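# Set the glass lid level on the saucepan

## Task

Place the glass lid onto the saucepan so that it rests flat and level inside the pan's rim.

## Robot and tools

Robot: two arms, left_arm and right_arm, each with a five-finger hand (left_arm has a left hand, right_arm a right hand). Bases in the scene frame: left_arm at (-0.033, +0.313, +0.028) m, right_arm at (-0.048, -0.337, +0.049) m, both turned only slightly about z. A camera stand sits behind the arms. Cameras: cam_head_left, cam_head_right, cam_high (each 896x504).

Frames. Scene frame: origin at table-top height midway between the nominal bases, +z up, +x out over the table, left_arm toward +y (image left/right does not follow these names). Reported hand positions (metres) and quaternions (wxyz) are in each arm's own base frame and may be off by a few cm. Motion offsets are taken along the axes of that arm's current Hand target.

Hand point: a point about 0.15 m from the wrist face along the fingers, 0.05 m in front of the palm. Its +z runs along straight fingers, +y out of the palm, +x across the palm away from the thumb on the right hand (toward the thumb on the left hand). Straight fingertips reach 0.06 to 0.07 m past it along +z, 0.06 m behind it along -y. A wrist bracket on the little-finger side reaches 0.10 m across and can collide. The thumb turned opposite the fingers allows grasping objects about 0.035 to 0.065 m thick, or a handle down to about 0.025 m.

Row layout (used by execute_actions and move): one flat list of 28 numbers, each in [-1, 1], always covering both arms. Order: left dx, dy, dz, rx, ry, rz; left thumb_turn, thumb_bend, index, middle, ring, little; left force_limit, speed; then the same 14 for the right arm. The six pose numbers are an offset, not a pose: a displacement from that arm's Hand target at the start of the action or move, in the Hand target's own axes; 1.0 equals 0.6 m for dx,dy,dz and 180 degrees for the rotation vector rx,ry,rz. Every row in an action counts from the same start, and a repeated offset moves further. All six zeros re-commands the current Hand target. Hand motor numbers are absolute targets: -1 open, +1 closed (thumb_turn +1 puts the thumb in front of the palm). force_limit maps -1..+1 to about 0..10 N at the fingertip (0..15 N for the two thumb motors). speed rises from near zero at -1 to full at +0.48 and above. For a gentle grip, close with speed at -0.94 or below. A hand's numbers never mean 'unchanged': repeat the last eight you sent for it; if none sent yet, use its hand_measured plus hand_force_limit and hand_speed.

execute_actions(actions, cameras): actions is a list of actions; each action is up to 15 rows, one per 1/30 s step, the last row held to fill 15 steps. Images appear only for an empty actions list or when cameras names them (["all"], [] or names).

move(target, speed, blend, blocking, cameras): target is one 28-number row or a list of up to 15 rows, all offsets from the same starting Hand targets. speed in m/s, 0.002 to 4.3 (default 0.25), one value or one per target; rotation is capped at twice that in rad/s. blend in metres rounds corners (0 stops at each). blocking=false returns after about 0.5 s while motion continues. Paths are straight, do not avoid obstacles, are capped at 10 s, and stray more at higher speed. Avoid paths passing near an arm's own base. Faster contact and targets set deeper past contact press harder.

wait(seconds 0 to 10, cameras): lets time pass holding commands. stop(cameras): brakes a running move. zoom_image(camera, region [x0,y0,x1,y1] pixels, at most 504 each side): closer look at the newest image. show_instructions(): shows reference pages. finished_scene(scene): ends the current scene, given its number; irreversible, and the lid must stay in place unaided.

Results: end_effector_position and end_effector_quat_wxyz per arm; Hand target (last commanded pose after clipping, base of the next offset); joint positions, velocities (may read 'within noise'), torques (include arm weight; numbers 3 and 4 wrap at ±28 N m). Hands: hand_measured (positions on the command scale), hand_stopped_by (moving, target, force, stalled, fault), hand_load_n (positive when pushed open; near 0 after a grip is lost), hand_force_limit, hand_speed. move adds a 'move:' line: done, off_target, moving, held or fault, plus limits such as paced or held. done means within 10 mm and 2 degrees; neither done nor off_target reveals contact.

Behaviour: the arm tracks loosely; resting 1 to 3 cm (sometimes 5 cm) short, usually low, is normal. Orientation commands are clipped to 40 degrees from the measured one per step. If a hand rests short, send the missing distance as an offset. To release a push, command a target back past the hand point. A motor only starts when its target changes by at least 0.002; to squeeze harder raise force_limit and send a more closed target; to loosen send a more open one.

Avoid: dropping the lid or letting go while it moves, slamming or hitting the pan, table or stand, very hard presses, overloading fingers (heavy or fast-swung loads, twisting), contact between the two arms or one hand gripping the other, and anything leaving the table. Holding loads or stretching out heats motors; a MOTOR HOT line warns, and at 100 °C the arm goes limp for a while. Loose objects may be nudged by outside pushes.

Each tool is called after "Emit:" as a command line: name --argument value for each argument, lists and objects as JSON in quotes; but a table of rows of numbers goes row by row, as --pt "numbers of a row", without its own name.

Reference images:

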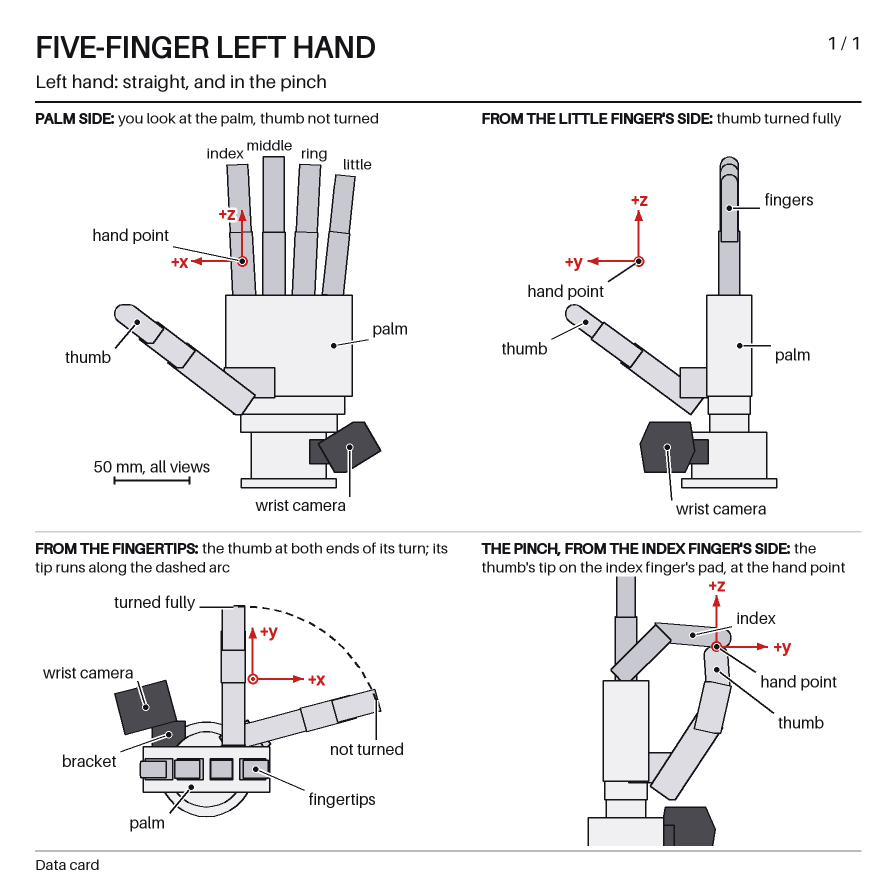

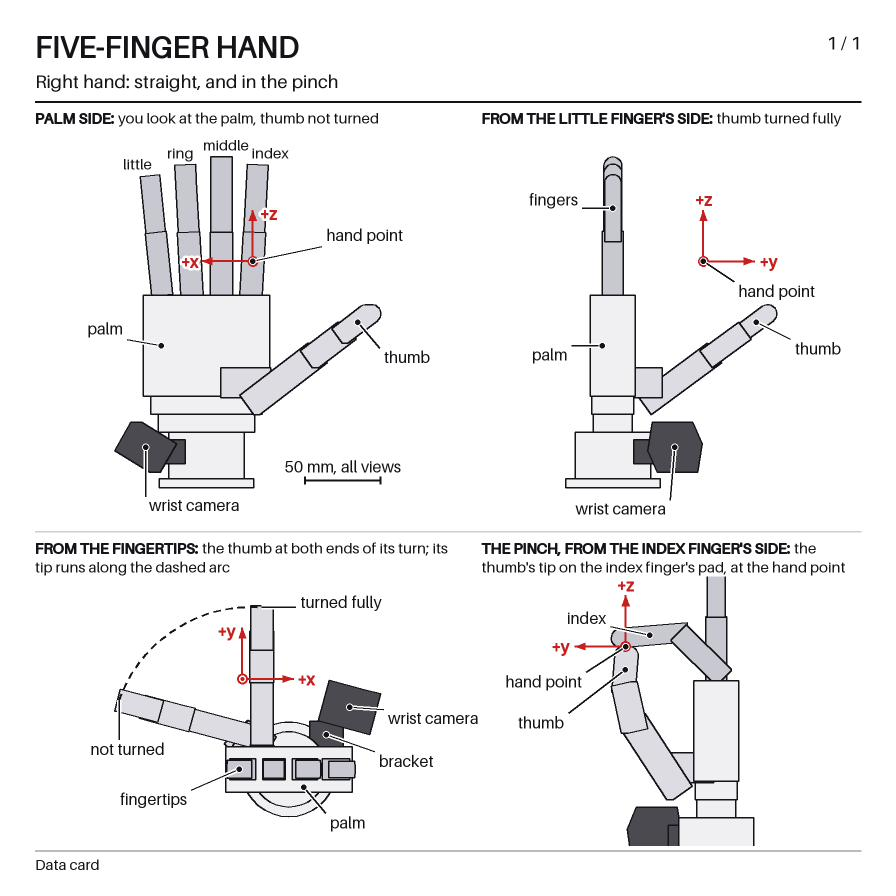

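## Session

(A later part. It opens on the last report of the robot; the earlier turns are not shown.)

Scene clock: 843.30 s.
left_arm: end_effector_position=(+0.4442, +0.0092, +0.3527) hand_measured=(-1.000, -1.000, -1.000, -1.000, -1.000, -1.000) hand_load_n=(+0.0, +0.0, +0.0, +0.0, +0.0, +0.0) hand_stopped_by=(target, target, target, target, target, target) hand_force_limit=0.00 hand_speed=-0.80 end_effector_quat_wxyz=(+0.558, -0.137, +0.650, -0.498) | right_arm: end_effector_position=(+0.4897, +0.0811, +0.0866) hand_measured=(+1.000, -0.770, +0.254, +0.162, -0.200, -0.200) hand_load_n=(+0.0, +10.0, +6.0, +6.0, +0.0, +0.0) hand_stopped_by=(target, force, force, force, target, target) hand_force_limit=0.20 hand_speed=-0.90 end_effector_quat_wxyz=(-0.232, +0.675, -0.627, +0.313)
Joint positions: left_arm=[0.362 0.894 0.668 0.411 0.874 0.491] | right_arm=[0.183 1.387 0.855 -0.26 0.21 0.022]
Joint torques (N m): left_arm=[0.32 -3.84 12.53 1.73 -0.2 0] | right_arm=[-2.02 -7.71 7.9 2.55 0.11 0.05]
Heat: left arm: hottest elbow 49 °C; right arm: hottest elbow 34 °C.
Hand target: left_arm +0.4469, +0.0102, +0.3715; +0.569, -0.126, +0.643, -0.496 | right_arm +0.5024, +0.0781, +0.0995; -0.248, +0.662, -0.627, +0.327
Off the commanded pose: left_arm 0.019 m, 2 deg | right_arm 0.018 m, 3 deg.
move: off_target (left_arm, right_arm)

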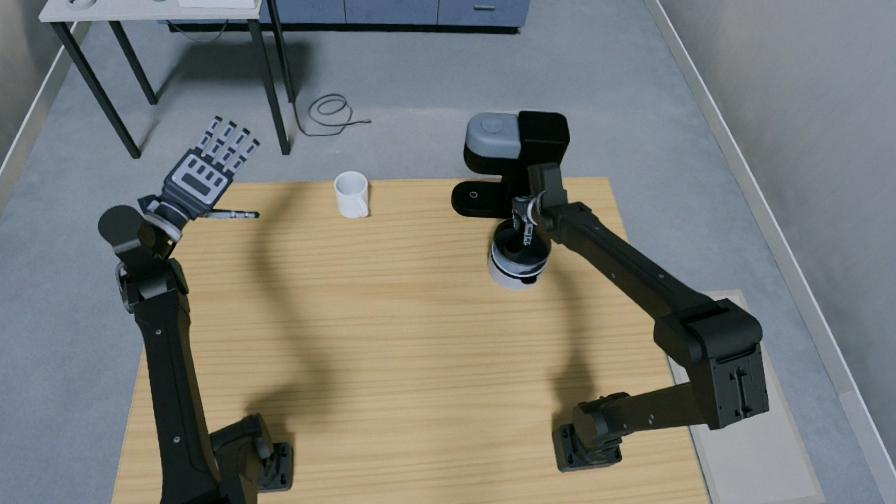

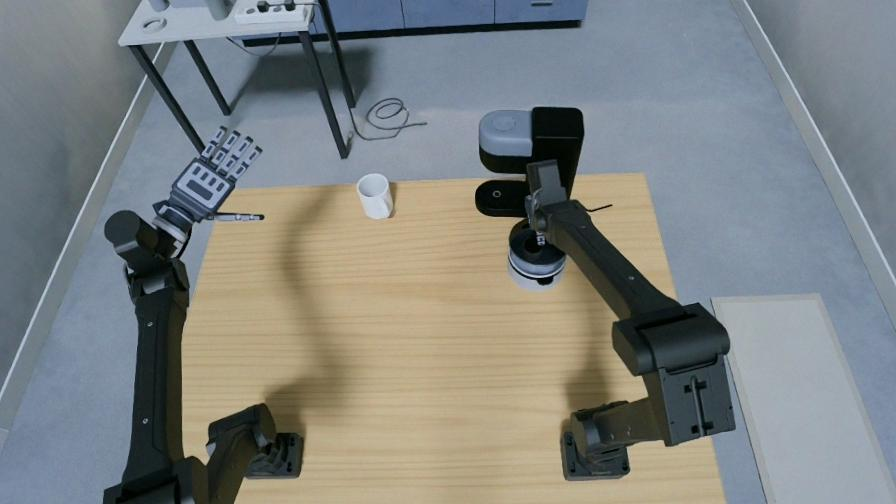

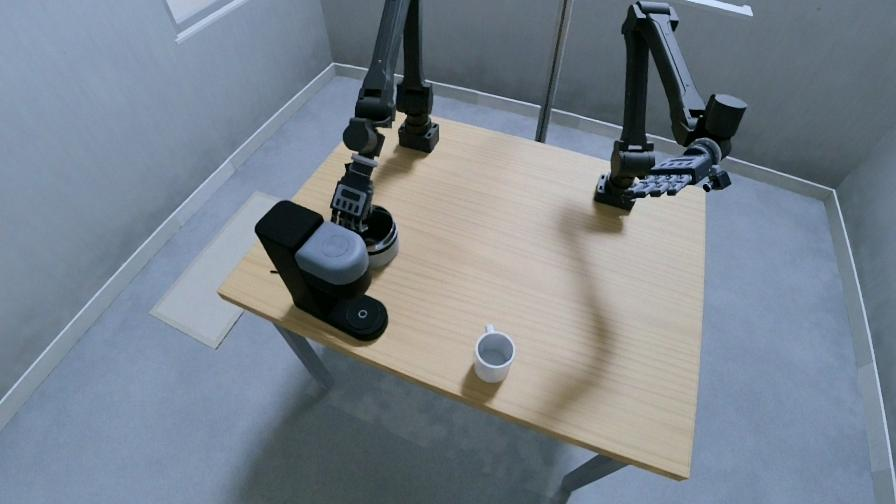

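Emit:
move --pt "0 0 0 0 0 0 -1 -1 -1 -1 -1 -1 0 -0.8 0.0107 -0.0628 -0.0787 -0.022 0 0 1 0.1 0.81 0.85 -0.2 -0.2 0.2 -0.9" --pt "0 0 0 0 0 0 -1 -1 -1 -1 -1 -1 0 -0.8 -0.0023 0.0152 -0.0072 -0.022 0 0 1 0.1 0.81 0.85 -0.2 -0.2 0.2 -0.9" --speed 0.1 --cameras '["cam_head_left","cam_head_right","cam_high"]'

Emit:
zoom_image --camera "cam_head_left" --region '[470, 210, 550, 295]'

Emit:
zoom_image --camera "cam_head_right" --region '[490, 210, 570, 295]'

Emit:
zoom_image --camera "cam_high" --region '[344, 190, 404, 270]'

Scene clock: 860.73 s.
left_arm: end_effector_position=(+0.4442, +0.0092, +0.3527) hand_measured=(-1.000, -1.000, -1.000, -1.000, -1.000, -1.000) hand_load_n=(-0.5, +0.0, +0.0, +0.0, +0.0, +0.0) hand_stopped_by=(target, target, target, target, target, target) hand_force_limit=0.00 hand_speed=-0.80 end_effector_quat_wxyz=(+0.558, -0.137, +0.650, -0.498) | right_arm: end_effector_position=(+0.4801, +0.0803, +0.0820) hand_measured=(+1.000, -0.770, +0.254, +0.162, -0.200, -0.200) hand_load_n=(+0.0, +9.5, +5.5, +6.5, +0.0, +0.0) hand_stopped_by=(target, force, force, force, target, target) hand_force_limit=0.20 hand_speed=-0.90 end_effector_quat_wxyz=(-0.207, +0.683, -0.637, +0.292)
Joint positions: left_arm=[0.362 0.894 0.668 0.411 0.874 0.491] | right_arm=[0.183 1.399 0.882 -0.348 0.209 0.036]
Joint torques (N m): left_arm=[0.62 -4.13 12.57 1.65 -0.21 0.01] | right_arm=[-1.79 -7.88 8.05 2.35 0.14 0.1]
Heat: left arm: hottest elbow 49 °C; right arm: hottest elbow 33 °C.
Hand target: left_arm +0.4469, +0.0102, +0.3715; +0.569, -0.126, +0.643, -0.496 | right_arm +0.4930, +0.0790, +0.0955; -0.225, +0.670, -0.638, +0.305
Off the commanded pose: left_arm 0.019 m, 2 deg | right_arm 0.019 m, 3 deg.
move: off_target (left_arm, right_arm)

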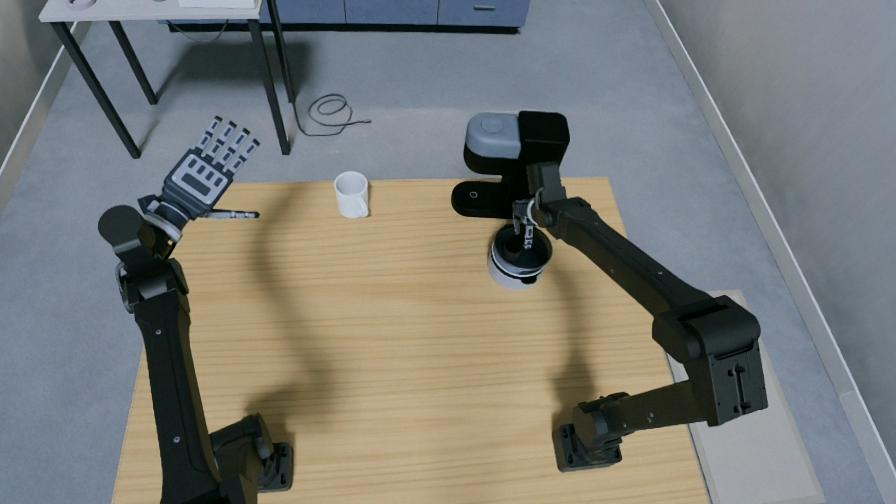

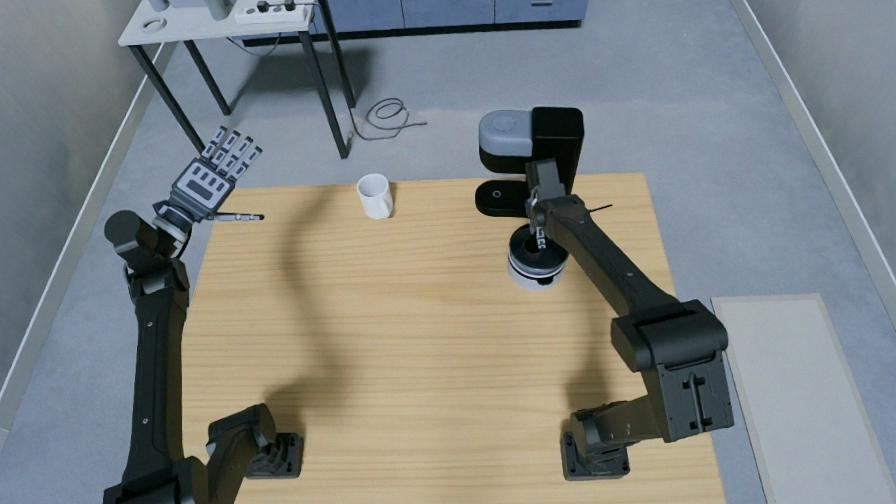

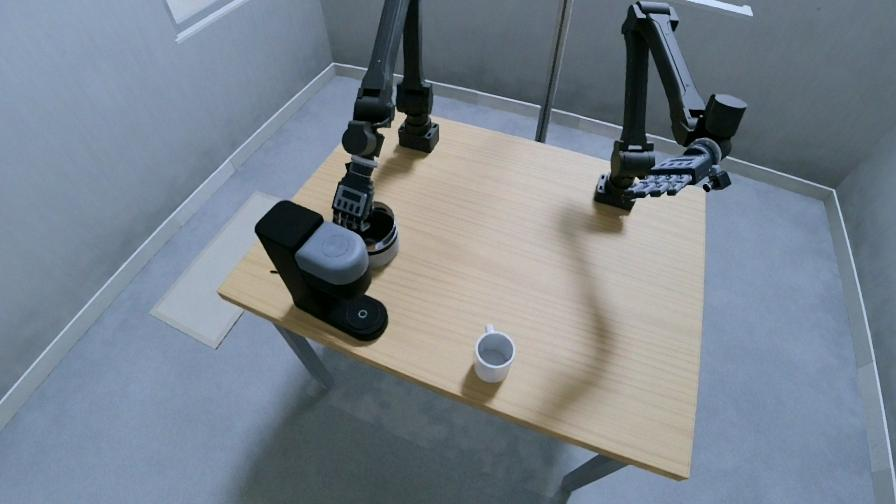

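Scaled by 5.929.

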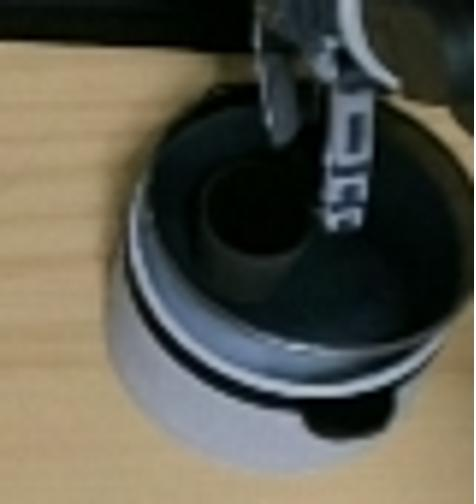

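Scaled by 5.929.

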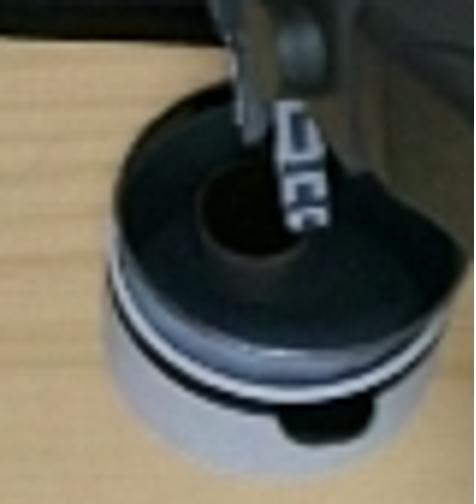

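Scaled by 6.300.

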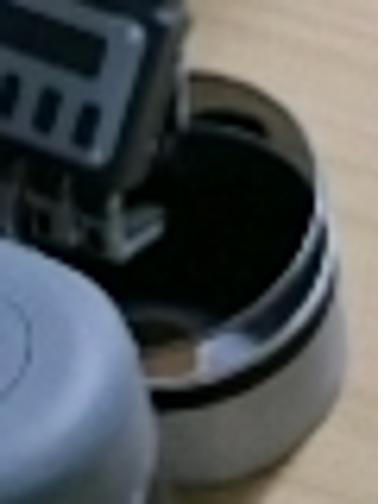

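Emit:
move --pt "0 0 0 0 0 0 -1 -1 -1 -1 -1 -1 0 -0.8 0.0063 -0.0756 -0.0658 -0.006 0 0 1 0.1 0.81 0.85 -0.2 -0.2 0.2 -0.9" --pt "0 0 0 0 0 0 -1 -1 -1 -1 -1 -1 0 -0.8 -0.0078 0.0050 0.0172 -0.006 0 0 1 0.1 0.81 0.85 -0.2 -0.2 0.2 -0.9" --speed 0.1 --cameras '["cam_head_left","cam_head_right","cam_high"]'

Emit:
zoom_image --camera "cam_head_left" --region '[475, 210, 555, 295]'

Emit:
zoom_image --camera "cam_head_right" --region '[495, 210, 575, 295]'

Emit:
zoom_image --camera "cam_high" --region '[344, 190, 404, 270]'

Scene clock: 895.07 s.
left_arm: end_effector_position=(+0.4442, +0.0092, +0.3527) hand_measured=(-1.000, -1.000, -1.000, -1.000, -1.000, -1.000) hand_load_n=(+0.0, -0.5, +0.0, +0.0, +0.0, +0.0) hand_stopped_by=(target, target, target, target, target, target) hand_force_limit=0.00 hand_speed=-0.80 end_effector_quat_wxyz=(+0.558, -0.137, +0.650, -0.498) | right_arm: end_effector_position=(+0.4856, +0.0818, +0.0724) hand_measured=(+1.000, -0.770, +0.254, +0.162, -0.200, -0.200) hand_load_n=(+0.0, +10.0, +5.5, +6.5, +0.0, +0.0) hand_stopped_by=(target, force, force, force, target, target) hand_force_limit=0.20 hand_speed=-0.90 end_effector_quat_wxyz=(-0.201, +0.684, -0.641, +0.285)
Joint positions: left_arm=[0.362 0.894 0.668 0.411 0.874 0.491] | right_arm=[0.183 1.435 0.897 -0.346 0.209 0.044]
Joint torques (N m): left_arm=[0.26 -4.25 12.57 1.58 -0.22 -0.01] | right_arm=[-1.38 -9 7.91 2.32 0.27 0.08]
Heat: left arm: hottest elbow 49 °C; right arm: hottest elbow 34 °C.
Hand target: left_arm +0.4469, +0.0102, +0.3715; +0.569, -0.126, +0.643, -0.496 | right_arm +0.4980, +0.0825, +0.0853; -0.219, +0.672, -0.641, +0.299
Off the commanded pose: left_arm 0.019 m, 2 deg | right_arm 0.018 m, 3 deg.
move: off_target (left_arm, right_arm)

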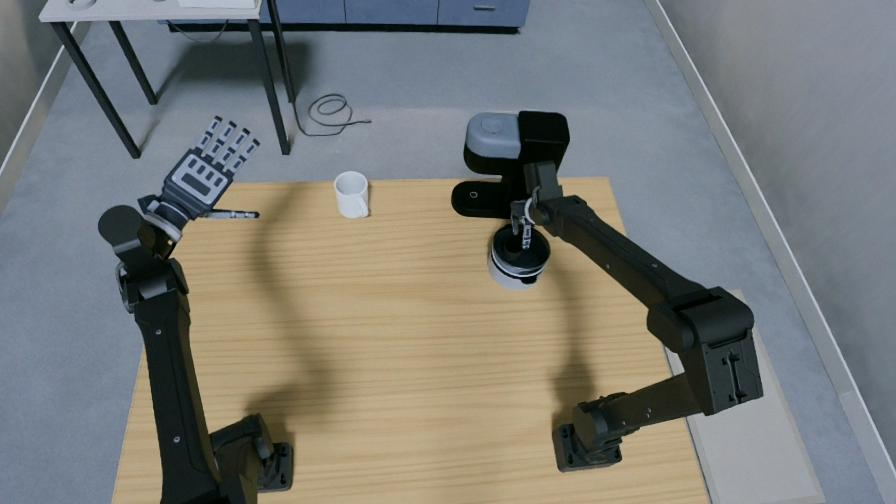

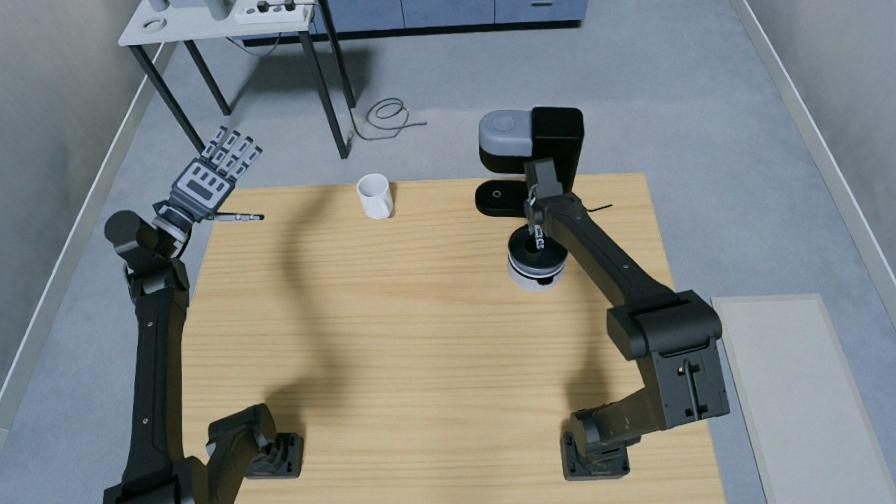

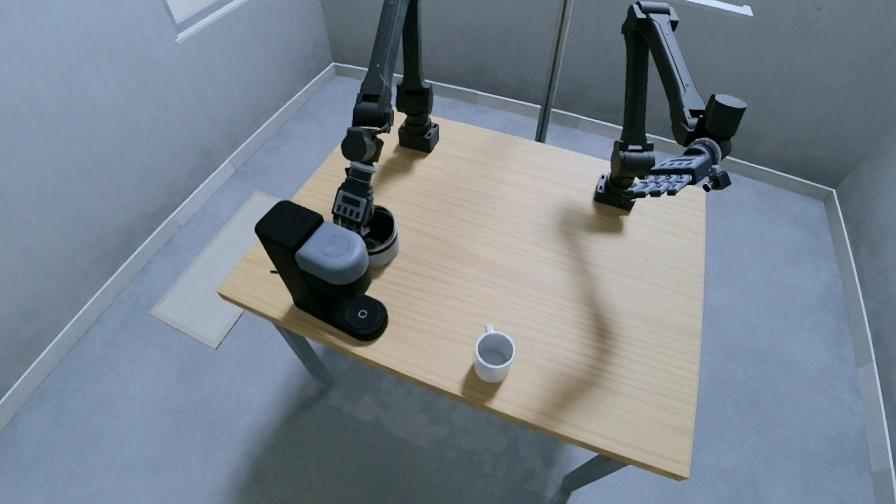

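Scaled by 5.929.

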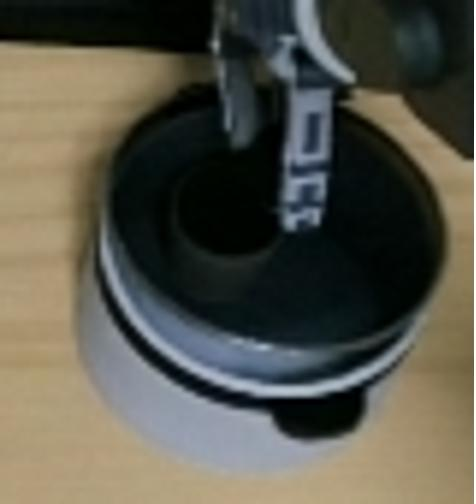

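Scaled by 5.929.

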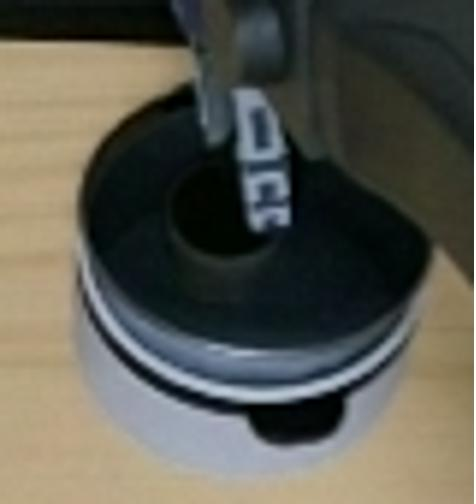

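Scaled by 6.300.

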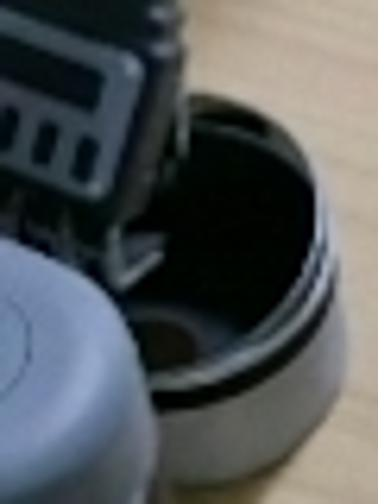

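Emit:
move --pt "0 0 0 0 0 0 -1 -1 -1 -1 -1 -1 0 -0.8 0.0080 -0.0663 -0.0745 0.016 0 0 1 0.1 0.81 0.85 -0.2 -0.2 0.2 -0.9" --pt "0 0 0 0 0 0 -1 -1 -1 -1 -1 -1 0 -0.8 -0.0052 0.0072 0.0040 0.016 0 0 1 0.1 0.81 0.85 -0.2 -0.2 0.2 -0.9" --speed 0.1 --cameras '["cam_head_left","cam_head_right","cam_high"]'

Emit:
zoom_image --camera "cam_head_left" --region '[475, 210, 555, 295]'

Emit:
zoom_image --camera "cam_head_right" --region '[495, 210, 575, 295]'

Emit:
zoom_image --camera "cam_high" --region '[344, 190, 404, 270]'

Scene clock: 913.67 s.
left_arm: end_effector_position=(+0.4442, +0.0092, +0.3527) hand_measured=(-1.000, -1.000, -1.000, -1.000, -1.000, -1.000) hand_load_n=(+0.0, +0.0, +0.0, +0.0, +0.0, +0.0) hand_stopped_by=(target, target, target, target, target, target) hand_force_limit=0.00 hand_speed=-0.80 end_effector_quat_wxyz=(+0.558, -0.137, +0.650, -0.498) | right_arm: end_effector_position=(+0.4840, +0.0798, +0.0666) hand_measured=(+1.000, -0.770, +0.254, +0.162, -0.200, -0.200) hand_load_n=(+0.5, +10.0, +5.0, +5.5, +0.0, +0.0) hand_stopped_by=(target, force, force, force, target, target) hand_force_limit=0.20 hand_speed=-0.90 end_effector_quat_wxyz=(-0.216, +0.675, -0.638, +0.301)
Joint positions: left_arm=[0.362 0.894 0.668 0.411 0.874 0.491] | right_arm=[0.183 1.421 0.845 -0.262 0.218 0.044]
Joint torques (N m): left_arm=[0.56 -4.07 12.57 1.74 -0.2 0] | right_arm=[-0.91 -8.64 7.76 2.41 0.29 0.06]
Heat: left arm: hottest elbow 49 °C; right arm: hottest elbow 35 °C.
Hand target: left_arm +0.4469, +0.0102, +0.3715; +0.569, -0.126, +0.643, -0.496 | right_arm +0.4965, +0.0850, +0.0803; -0.236, +0.666, -0.633, +0.315
Off the commanded pose: left_arm 0.019 m, 2 deg | right_arm 0.019 m, 3 deg.
move: off_target (left_arm, right_arm)

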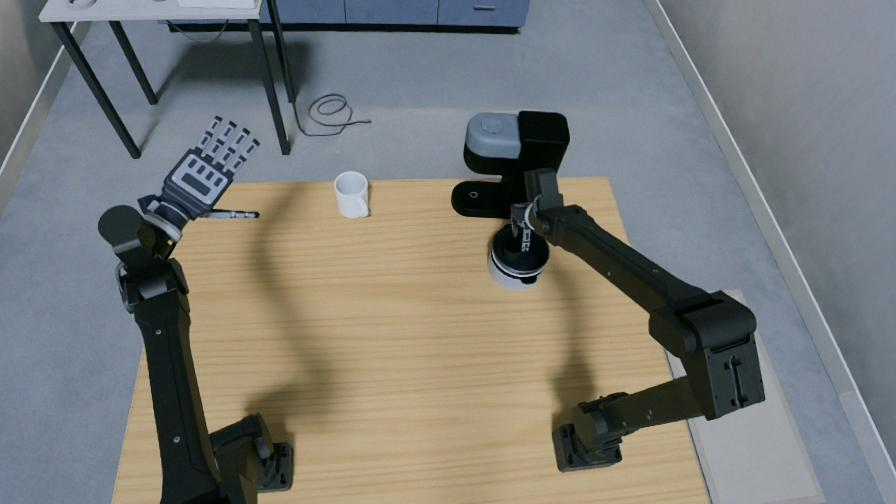

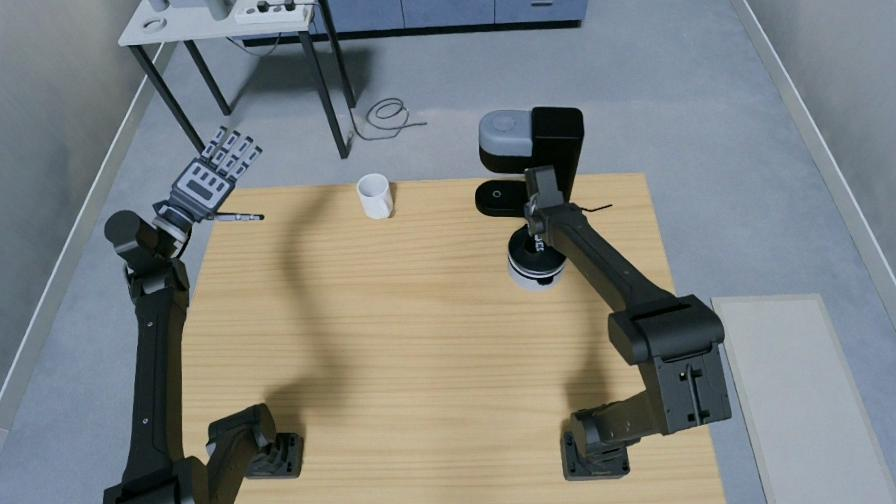

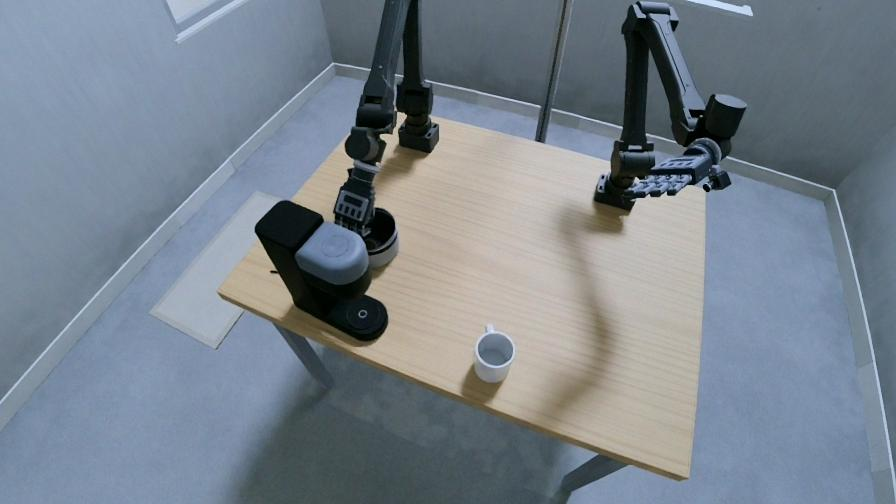

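Scaled by 5.929.

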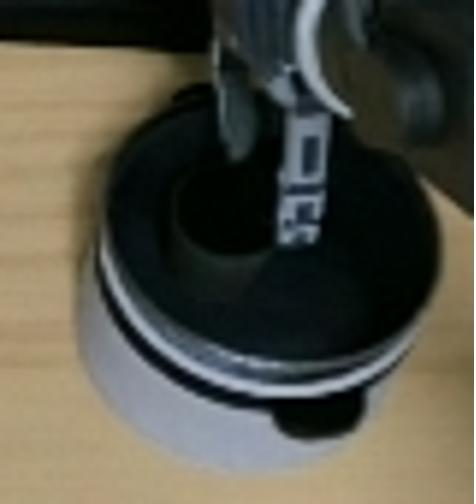

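Scaled by 5.929.

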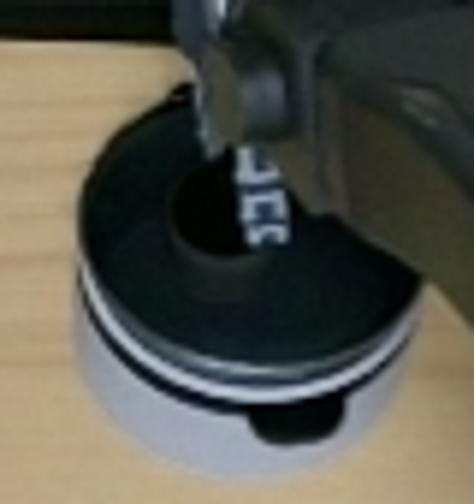

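Scaled by 6.300.

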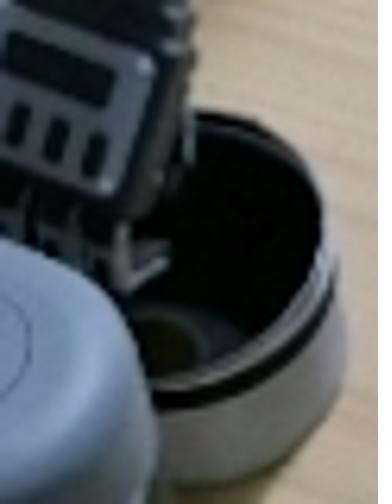

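Emit:
move --pt "0 0 0 0 0 0 -1 -1 -1 -1 -1 -1 0 -0.8 0.0050 -0.0600 -0.0578 0 0 0 1 0.1 0.81 0.85 -0.2 -0.2 0.2 -0.9" --pt "0 0 0 0 0 0 -1 -1 -1 -1 -1 -1 0 -0.8 -0.0060 0.0103 0.0100 0 0 0 1 0.1 0.81 0.85 -0.2 -0.2 0.2 -0.9" --speed '[0.1,0.05]' --cameras '["cam_head_left","cam_head_right","cam_high"]'

Emit:
zoom_image --camera "cam_head_left" --region '[475, 210, 555, 295]'

Emit:
zoom_image --camera "cam_head_right" --region '[495, 210, 575, 295]'

Emit:
zoom_image --camera "cam_high" --region '[344, 190, 404, 270]'

Scene clock: 927.97 s.
left_arm: end_effector_position=(+0.4442, +0.0092, +0.3527) hand_measured=(-1.000, -1.000, -1.000, -1.000, -1.000, -1.000) hand_load_n=(+0.0, +0.0, +0.0, +0.0, +0.0, +0.0) hand_stopped_by=(target, target, target, target, target, target) hand_force_limit=0.00 hand_speed=-0.80 end_effector_quat_wxyz=(+0.558, -0.137, +0.650, -0.498) | right_arm: end_effector_position=(+0.4868, +0.0810, +0.0660) hand_measured=(+1.000, -0.770, +0.254, +0.162, -0.200, -0.200) hand_load_n=(+0.5, +10.5, +4.5, +5.5, -0.5, +0.0) hand_stopped_by=(target, force, force, force, target, target) hand_force_limit=0.20 hand_speed=-0.90 end_effector_quat_wxyz=(-0.221, +0.672, -0.637, +0.306)
Joint positions: left_arm=[0.362 0.894 0.668 0.411 0.874 0.491] | right_arm=[0.186 1.423 0.84 -0.239 0.222 0.046]
Joint torques (N m): left_arm=[0.15 -3.78 12.57 1.68 -0.2 -0.02] | right_arm=[-0.79 -7.65 7.51 2.58 0.3 0.1]
Heat: left arm: hottest elbow 49 °C; right arm: hottest elbow 36 °C.
Hand target: left_arm +0.4469, +0.0102, +0.3715; +0.569, -0.126, +0.643, -0.496 | right_arm +0.4966, +0.0875, +0.0715; -0.236, +0.667, -0.633, +0.315
Off the commanded pose: left_arm 0.019 m, 2 deg | right_arm 0.013 m, 2 deg.
move: off_target (left_arm, right_arm)

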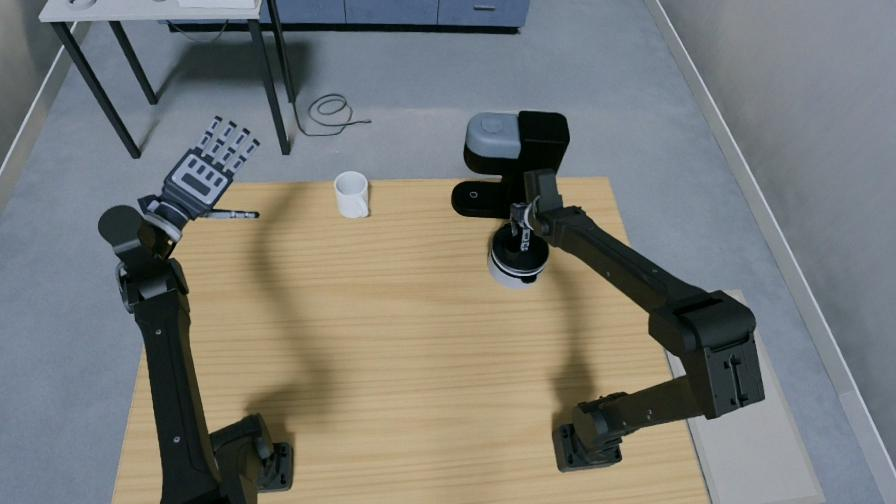

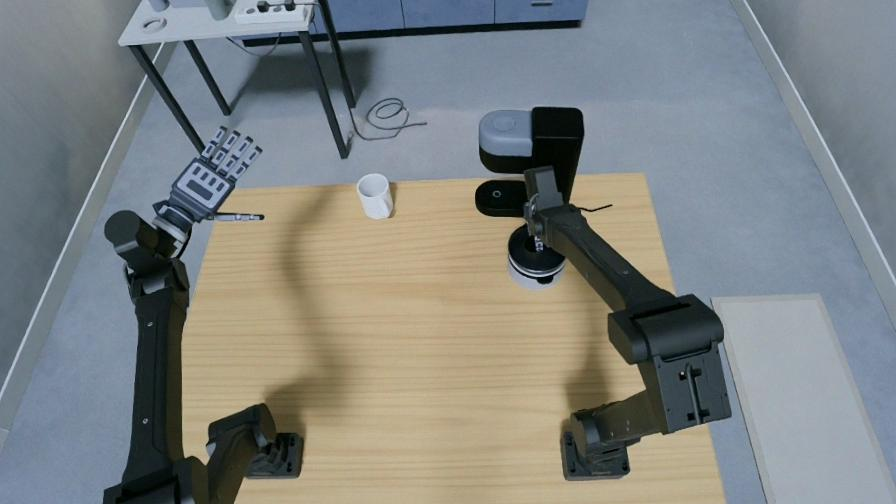

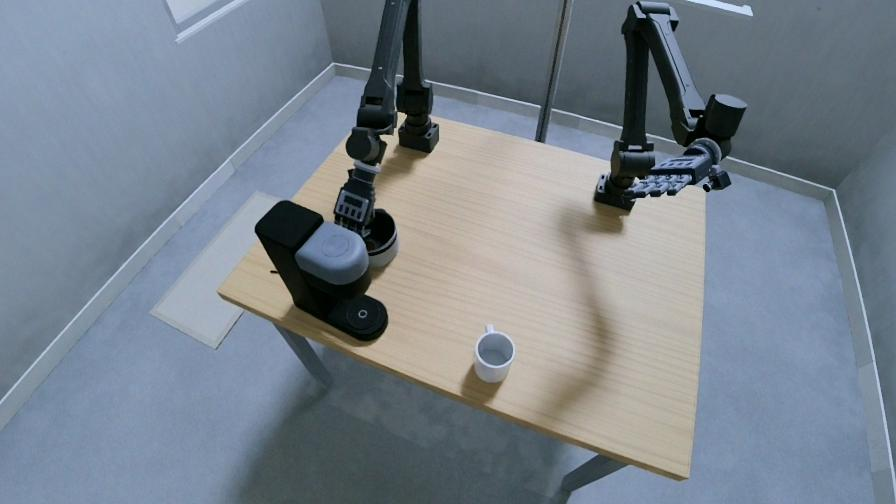

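Scaled by 5.929.

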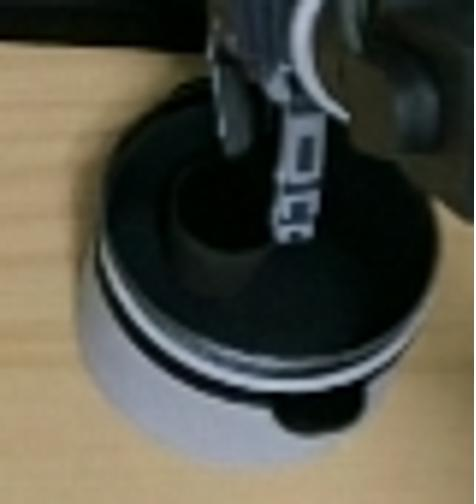

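Scaled by 5.929.

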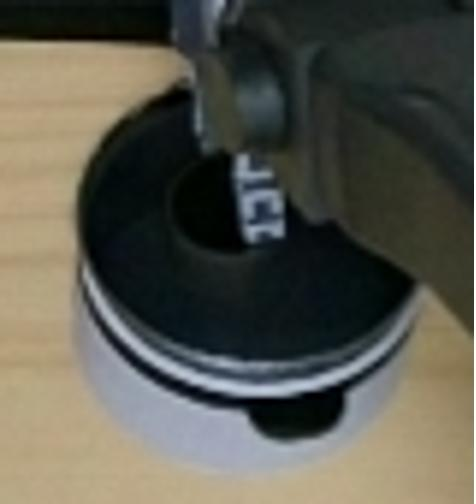

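Scaled by 6.300.

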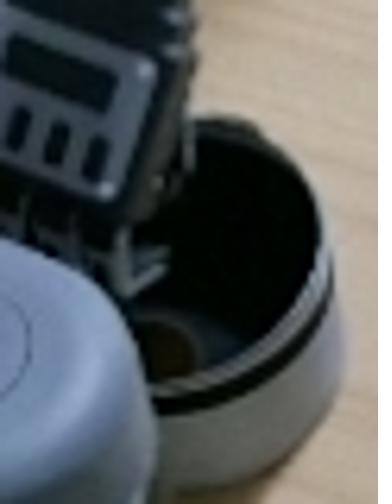

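Emit:
move --target '[0,0,0,0,0,0,-1,-1,-1,-1,-1,-1,0,-0.8,0.0010,-0.0059,-0.0057,0,0,0,1,0.1,0.81,0.85,-0.2,-0.2,0.2,-0.9]' --speed 0.04

Emit:
execute_actions --actions '[[[0,0,0,0,0,0,-1,-1,-1,-1,-1,-1,0,-0.8,0,0,0,0,0,0,1,-1,-0.1,-0.1,-0.3,-0.3,0.1,-0.85]],[[0,0,0,0,0,0,-1,-1,-1,-1,-1,-1,0,-0.8,0,0,0,0,0,0,1,-1,-0.1,-0.1,-0.3,-0.3,0.1,-0.85]],[[0,0,0,0,0,0,-1,-1,-1,-1,-1,-1,0,-0.8,0,0,0,0,0,0,1,-1,-0.1,-0.1,-0.3,-0.3,0.1,-0.85]],[[0,0,0,0,0,0,-1,-1,-1,-1,-1,-1,0,-0.8,0,0,0,0,0,0,1,-1,-0.1,-0.1,-0.3,-0.3,0.1,-0.85]],[[0,0,0,0,0,0,-1,-1,-1,-1,-1,-1,0,-0.8,0,0,0,0,0,0,1,-1,-0.1,-0.1,-0.3,-0.3,0.1,-0.85]]]'

Emit:
move --pt "0 0 0 0 0 0 -1 -1 -1 -1 -1 -1 0 -0.8 0.0163 -0.1000 -0.0850 0 0 0 1 -1 -0.2 -0.2 -0.4 -0.4 0.1 -0.6" --pt "0 0 0 0 0 0 -1 -1 -1 -1 -1 -1 0 -0.8 0.0840 0.0200 -0.2900 0 0 0 1 -1 -0.2 -0.2 -0.4 -0.4 0.1 -0.6" --speed '[0.1,0.25]' --cameras '["cam_head_left","cam_head_right","cam_high"]'

Emit:
zoom_image --camera "cam_head_left" --region '[475, 210, 555, 295]'

Emit:
zoom_image --camera "cam_head_right" --region '[495, 210, 575, 295]'

Emit:
zoom_image --camera "cam_high" --region '[344, 190, 404, 270]'

Scene clock: 944.67 s.
left_arm: end_effector_position=(+0.4442, +0.0092, +0.3527) hand_measured=(-1.000, -1.000, -1.000, -1.000, -1.000, -1.000) hand_load_n=(+0.0, +0.0, +0.0, +0.0, +0.0, +0.0) hand_stopped_by=(target, target, target, target, target, target) hand_force_limit=0.00 hand_speed=-0.80 end_effector_quat_wxyz=(+0.558, -0.137, +0.650, -0.498) | right_arm: end_effector_position=(+0.4868, +0.0810, +0.0659) hand_measured=(+1.000, -0.770, +0.254, +0.162, -0.200, -0.200) hand_load_n=(+0.5, +10.5, +4.5, +5.5, +0.0, +0.0) hand_stopped_by=(target, force, force, force, target, target) hand_force_limit=0.20 hand_speed=-0.90 end_effector_quat_wxyz=(-0.221, +0.672, -0.637, +0.306)
Joint positions: left_arm=[0.362 0.894 0.668 0.411 0.874 0.491] | right_arm=[0.186 1.424 0.84 -0.239 0.222 0.046]
Joint torques (N m): left_arm=[0.44 -4.13 12.66 1.63 -0.21 0.01] | right_arm=[-1.03 -7.82 7.77 2.09 0.3 0.07]
Heat: left arm: hottest elbow 49 °C; right arm: hottest elbow 35 °C.
Hand target: left_arm +0.4469, +0.0102, +0.3715; +0.569, -0.126, +0.643, -0.496 | right_arm +0.4966, +0.0876, +0.0764; -0.236, +0.667, -0.633, +0.315
Off the commanded pose: left_arm 0.019 m, 2 deg | right_arm 0.016 m, 2 deg.
move: off_target (left_arm, right_arm)

Scene clock: 947.37 s.
left_arm: end_effector_position=(+0.4442, +0.0092, +0.3527) hand_measured=(-1.000, -1.000, -1.000, -1.000, -1.000, -1.000) hand_load_n=(+0.0, +0.0, +0.0, +0.0, +0.0, +0.0) hand_stopped_by=(target, target, target, target, target, target) hand_force_limit=0.00 hand_speed=-0.80 end_effector_quat_wxyz=(+0.558, -0.137, +0.650, -0.498) | right_arm: end_effector_position=(+0.4869, +0.0811, +0.0660) hand_measured=(+1.000, -1.000, -0.100, -0.100, -0.300, -0.300) hand_load_n=(+0.0, +0.0, -0.5, +0.0, +0.0, +0.0) hand_stopped_by=(target, target, target, target, target, target) hand_force_limit=0.10 hand_speed=-0.85 end_effector_quat_wxyz=(-0.221, +0.672, -0.637, +0.306)
Joint positions: left_arm=[0.362 0.894 0.668 0.411 0.874 0.491] | right_arm=[0.186 1.424 0.84 -0.238 0.222 0.046]
Joint torques (N m): left_arm=[0.38 -3.6 12.59 1.72 -0.2 0.02] | right_arm=[-0.56 -7.77 7.9 2.1 0.27 0.11]
Heat: left arm: hottest elbow 49 °C; right arm: hottest elbow 35 °C.
Hand target: left_arm +0.4469, +0.0102, +0.3715; +0.569, -0.126, +0.643, -0.496 | right_arm +0.4966, +0.0876, +0.0763; -0.236, +0.667, -0.633, +0.315
Off the commanded pose: left_arm 0.019 m, 2 deg | right_arm 0.016 m, 2 deg.

Scene clock: 950.03 s.
left_arm: end_effector_position=(+0.4442, +0.0092, +0.3527) hand_measured=(-1.000, -1.000, -1.000, -1.000, -1.000, -1.000) hand_load_n=(+0.0, +0.0, +0.0, +0.0, -0.5, +0.0) hand_stopped_by=(target, target, target, target, target, target) hand_force_limit=0.00 hand_speed=-0.80 end_effector_quat_wxyz=(+0.558, -0.137, +0.650, -0.498) | right_arm: end_effector_position=(+0.3666, +0.0563, +0.1942) hand_measured=(+1.000, -1.000, -0.200, -0.200, -0.400, -0.400) hand_load_n=(+0.0, +0.0, +0.0, +0.0, +0.0, +0.0) hand_stopped_by=(target, target, target, target, target, target) hand_force_limit=0.10 hand_speed=-0.60 end_effector_quat_wxyz=(-0.239, +0.667, -0.632, +0.314)
Joint positions: left_arm=[0.362 0.894 0.668 0.411 0.874 0.491] | right_arm=[0.172 0.901 0.789 -0.666 0.202 0.034]
Joint torques (N m): left_arm=[-0.15 -3.55 12.53 1.59 -0.22 -0.03] | right_arm=[-2.32 -2.26 7.73 1.31 0.05 -0.04]
Heat: left arm: hottest elbow 49 °C; right arm: hottest elbow 35 °C.
Hand target: left_arm +0.4469, +0.0102, +0.3715; +0.569, -0.126, +0.643, -0.496 | right_arm +0.3632, +0.0513, +0.1940; -0.236, +0.667, -0.633, +0.315
Off the commanded pose: left_arm 0.019 m, 2 deg | right_arm 0.006 m, 0 deg.
move: off_target (left_arm)

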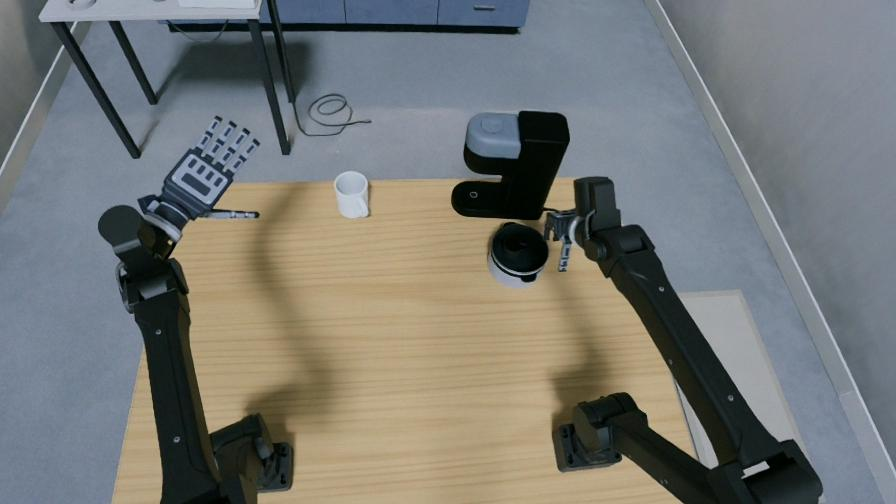

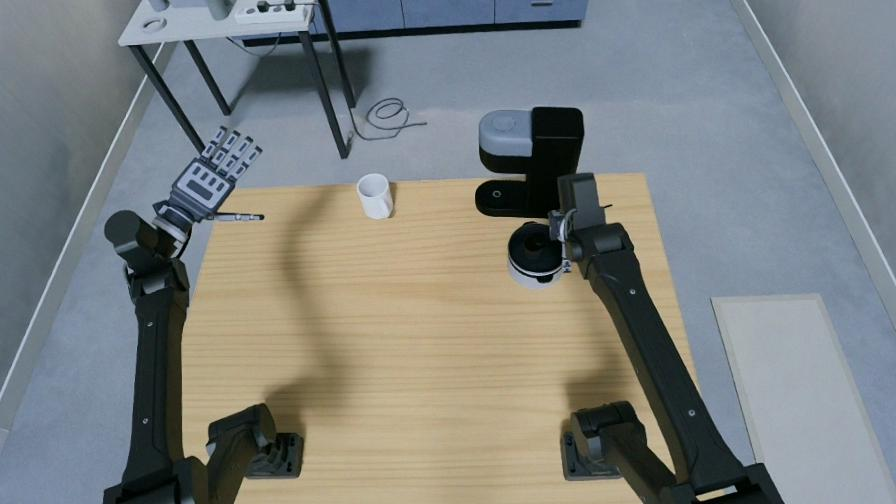

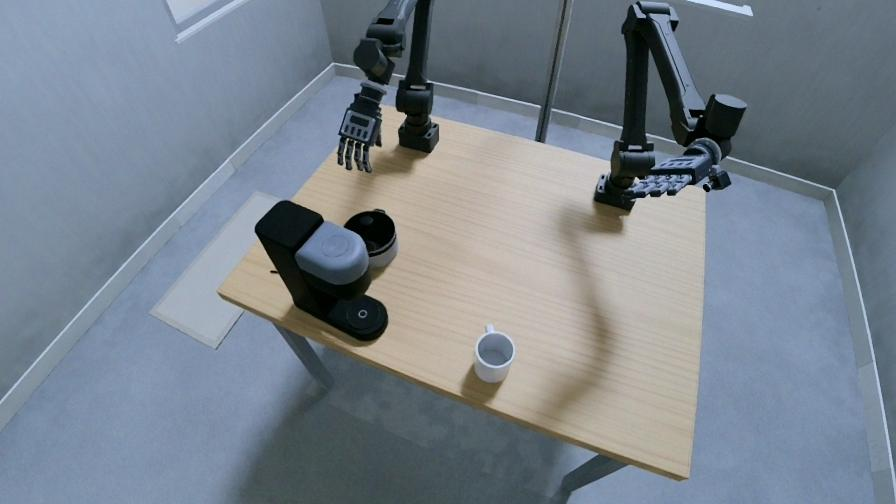

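Scaled by 5.929.

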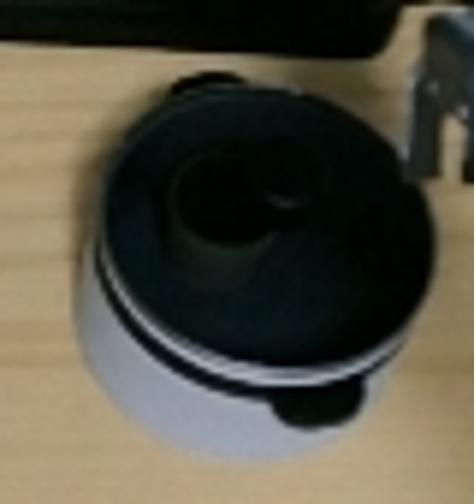

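Scaled by 5.929.

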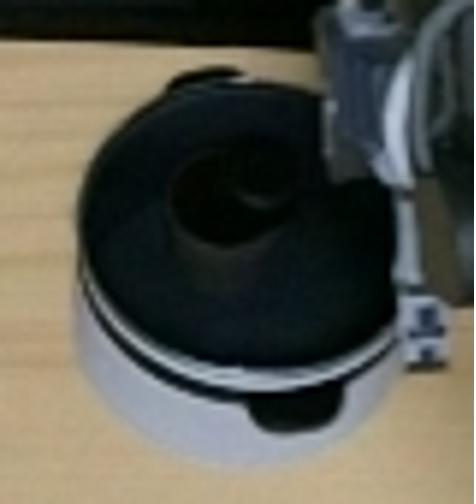

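Scaled by 6.300.

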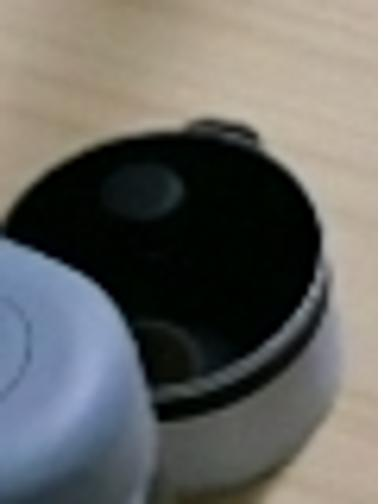

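Emit:
zoom_image --camera "cam_high" --region '[364, 205, 404, 270]'

Emit:
zoom_image --camera "cam_head_left" --region '[485, 215, 525, 290]'

Emit:
zoom_image --camera "cam_head_left" --region '[515, 215, 555, 290]'

Scaled by 7.754.

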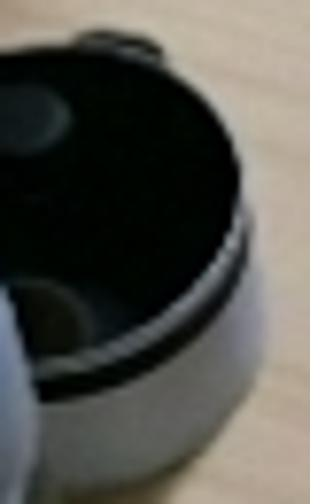

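Scaled by 6.720.

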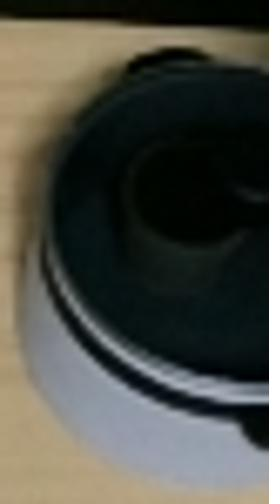

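Scaled by 6.720.

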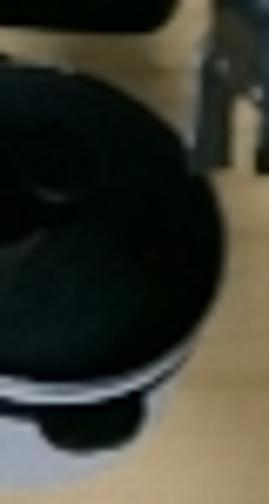

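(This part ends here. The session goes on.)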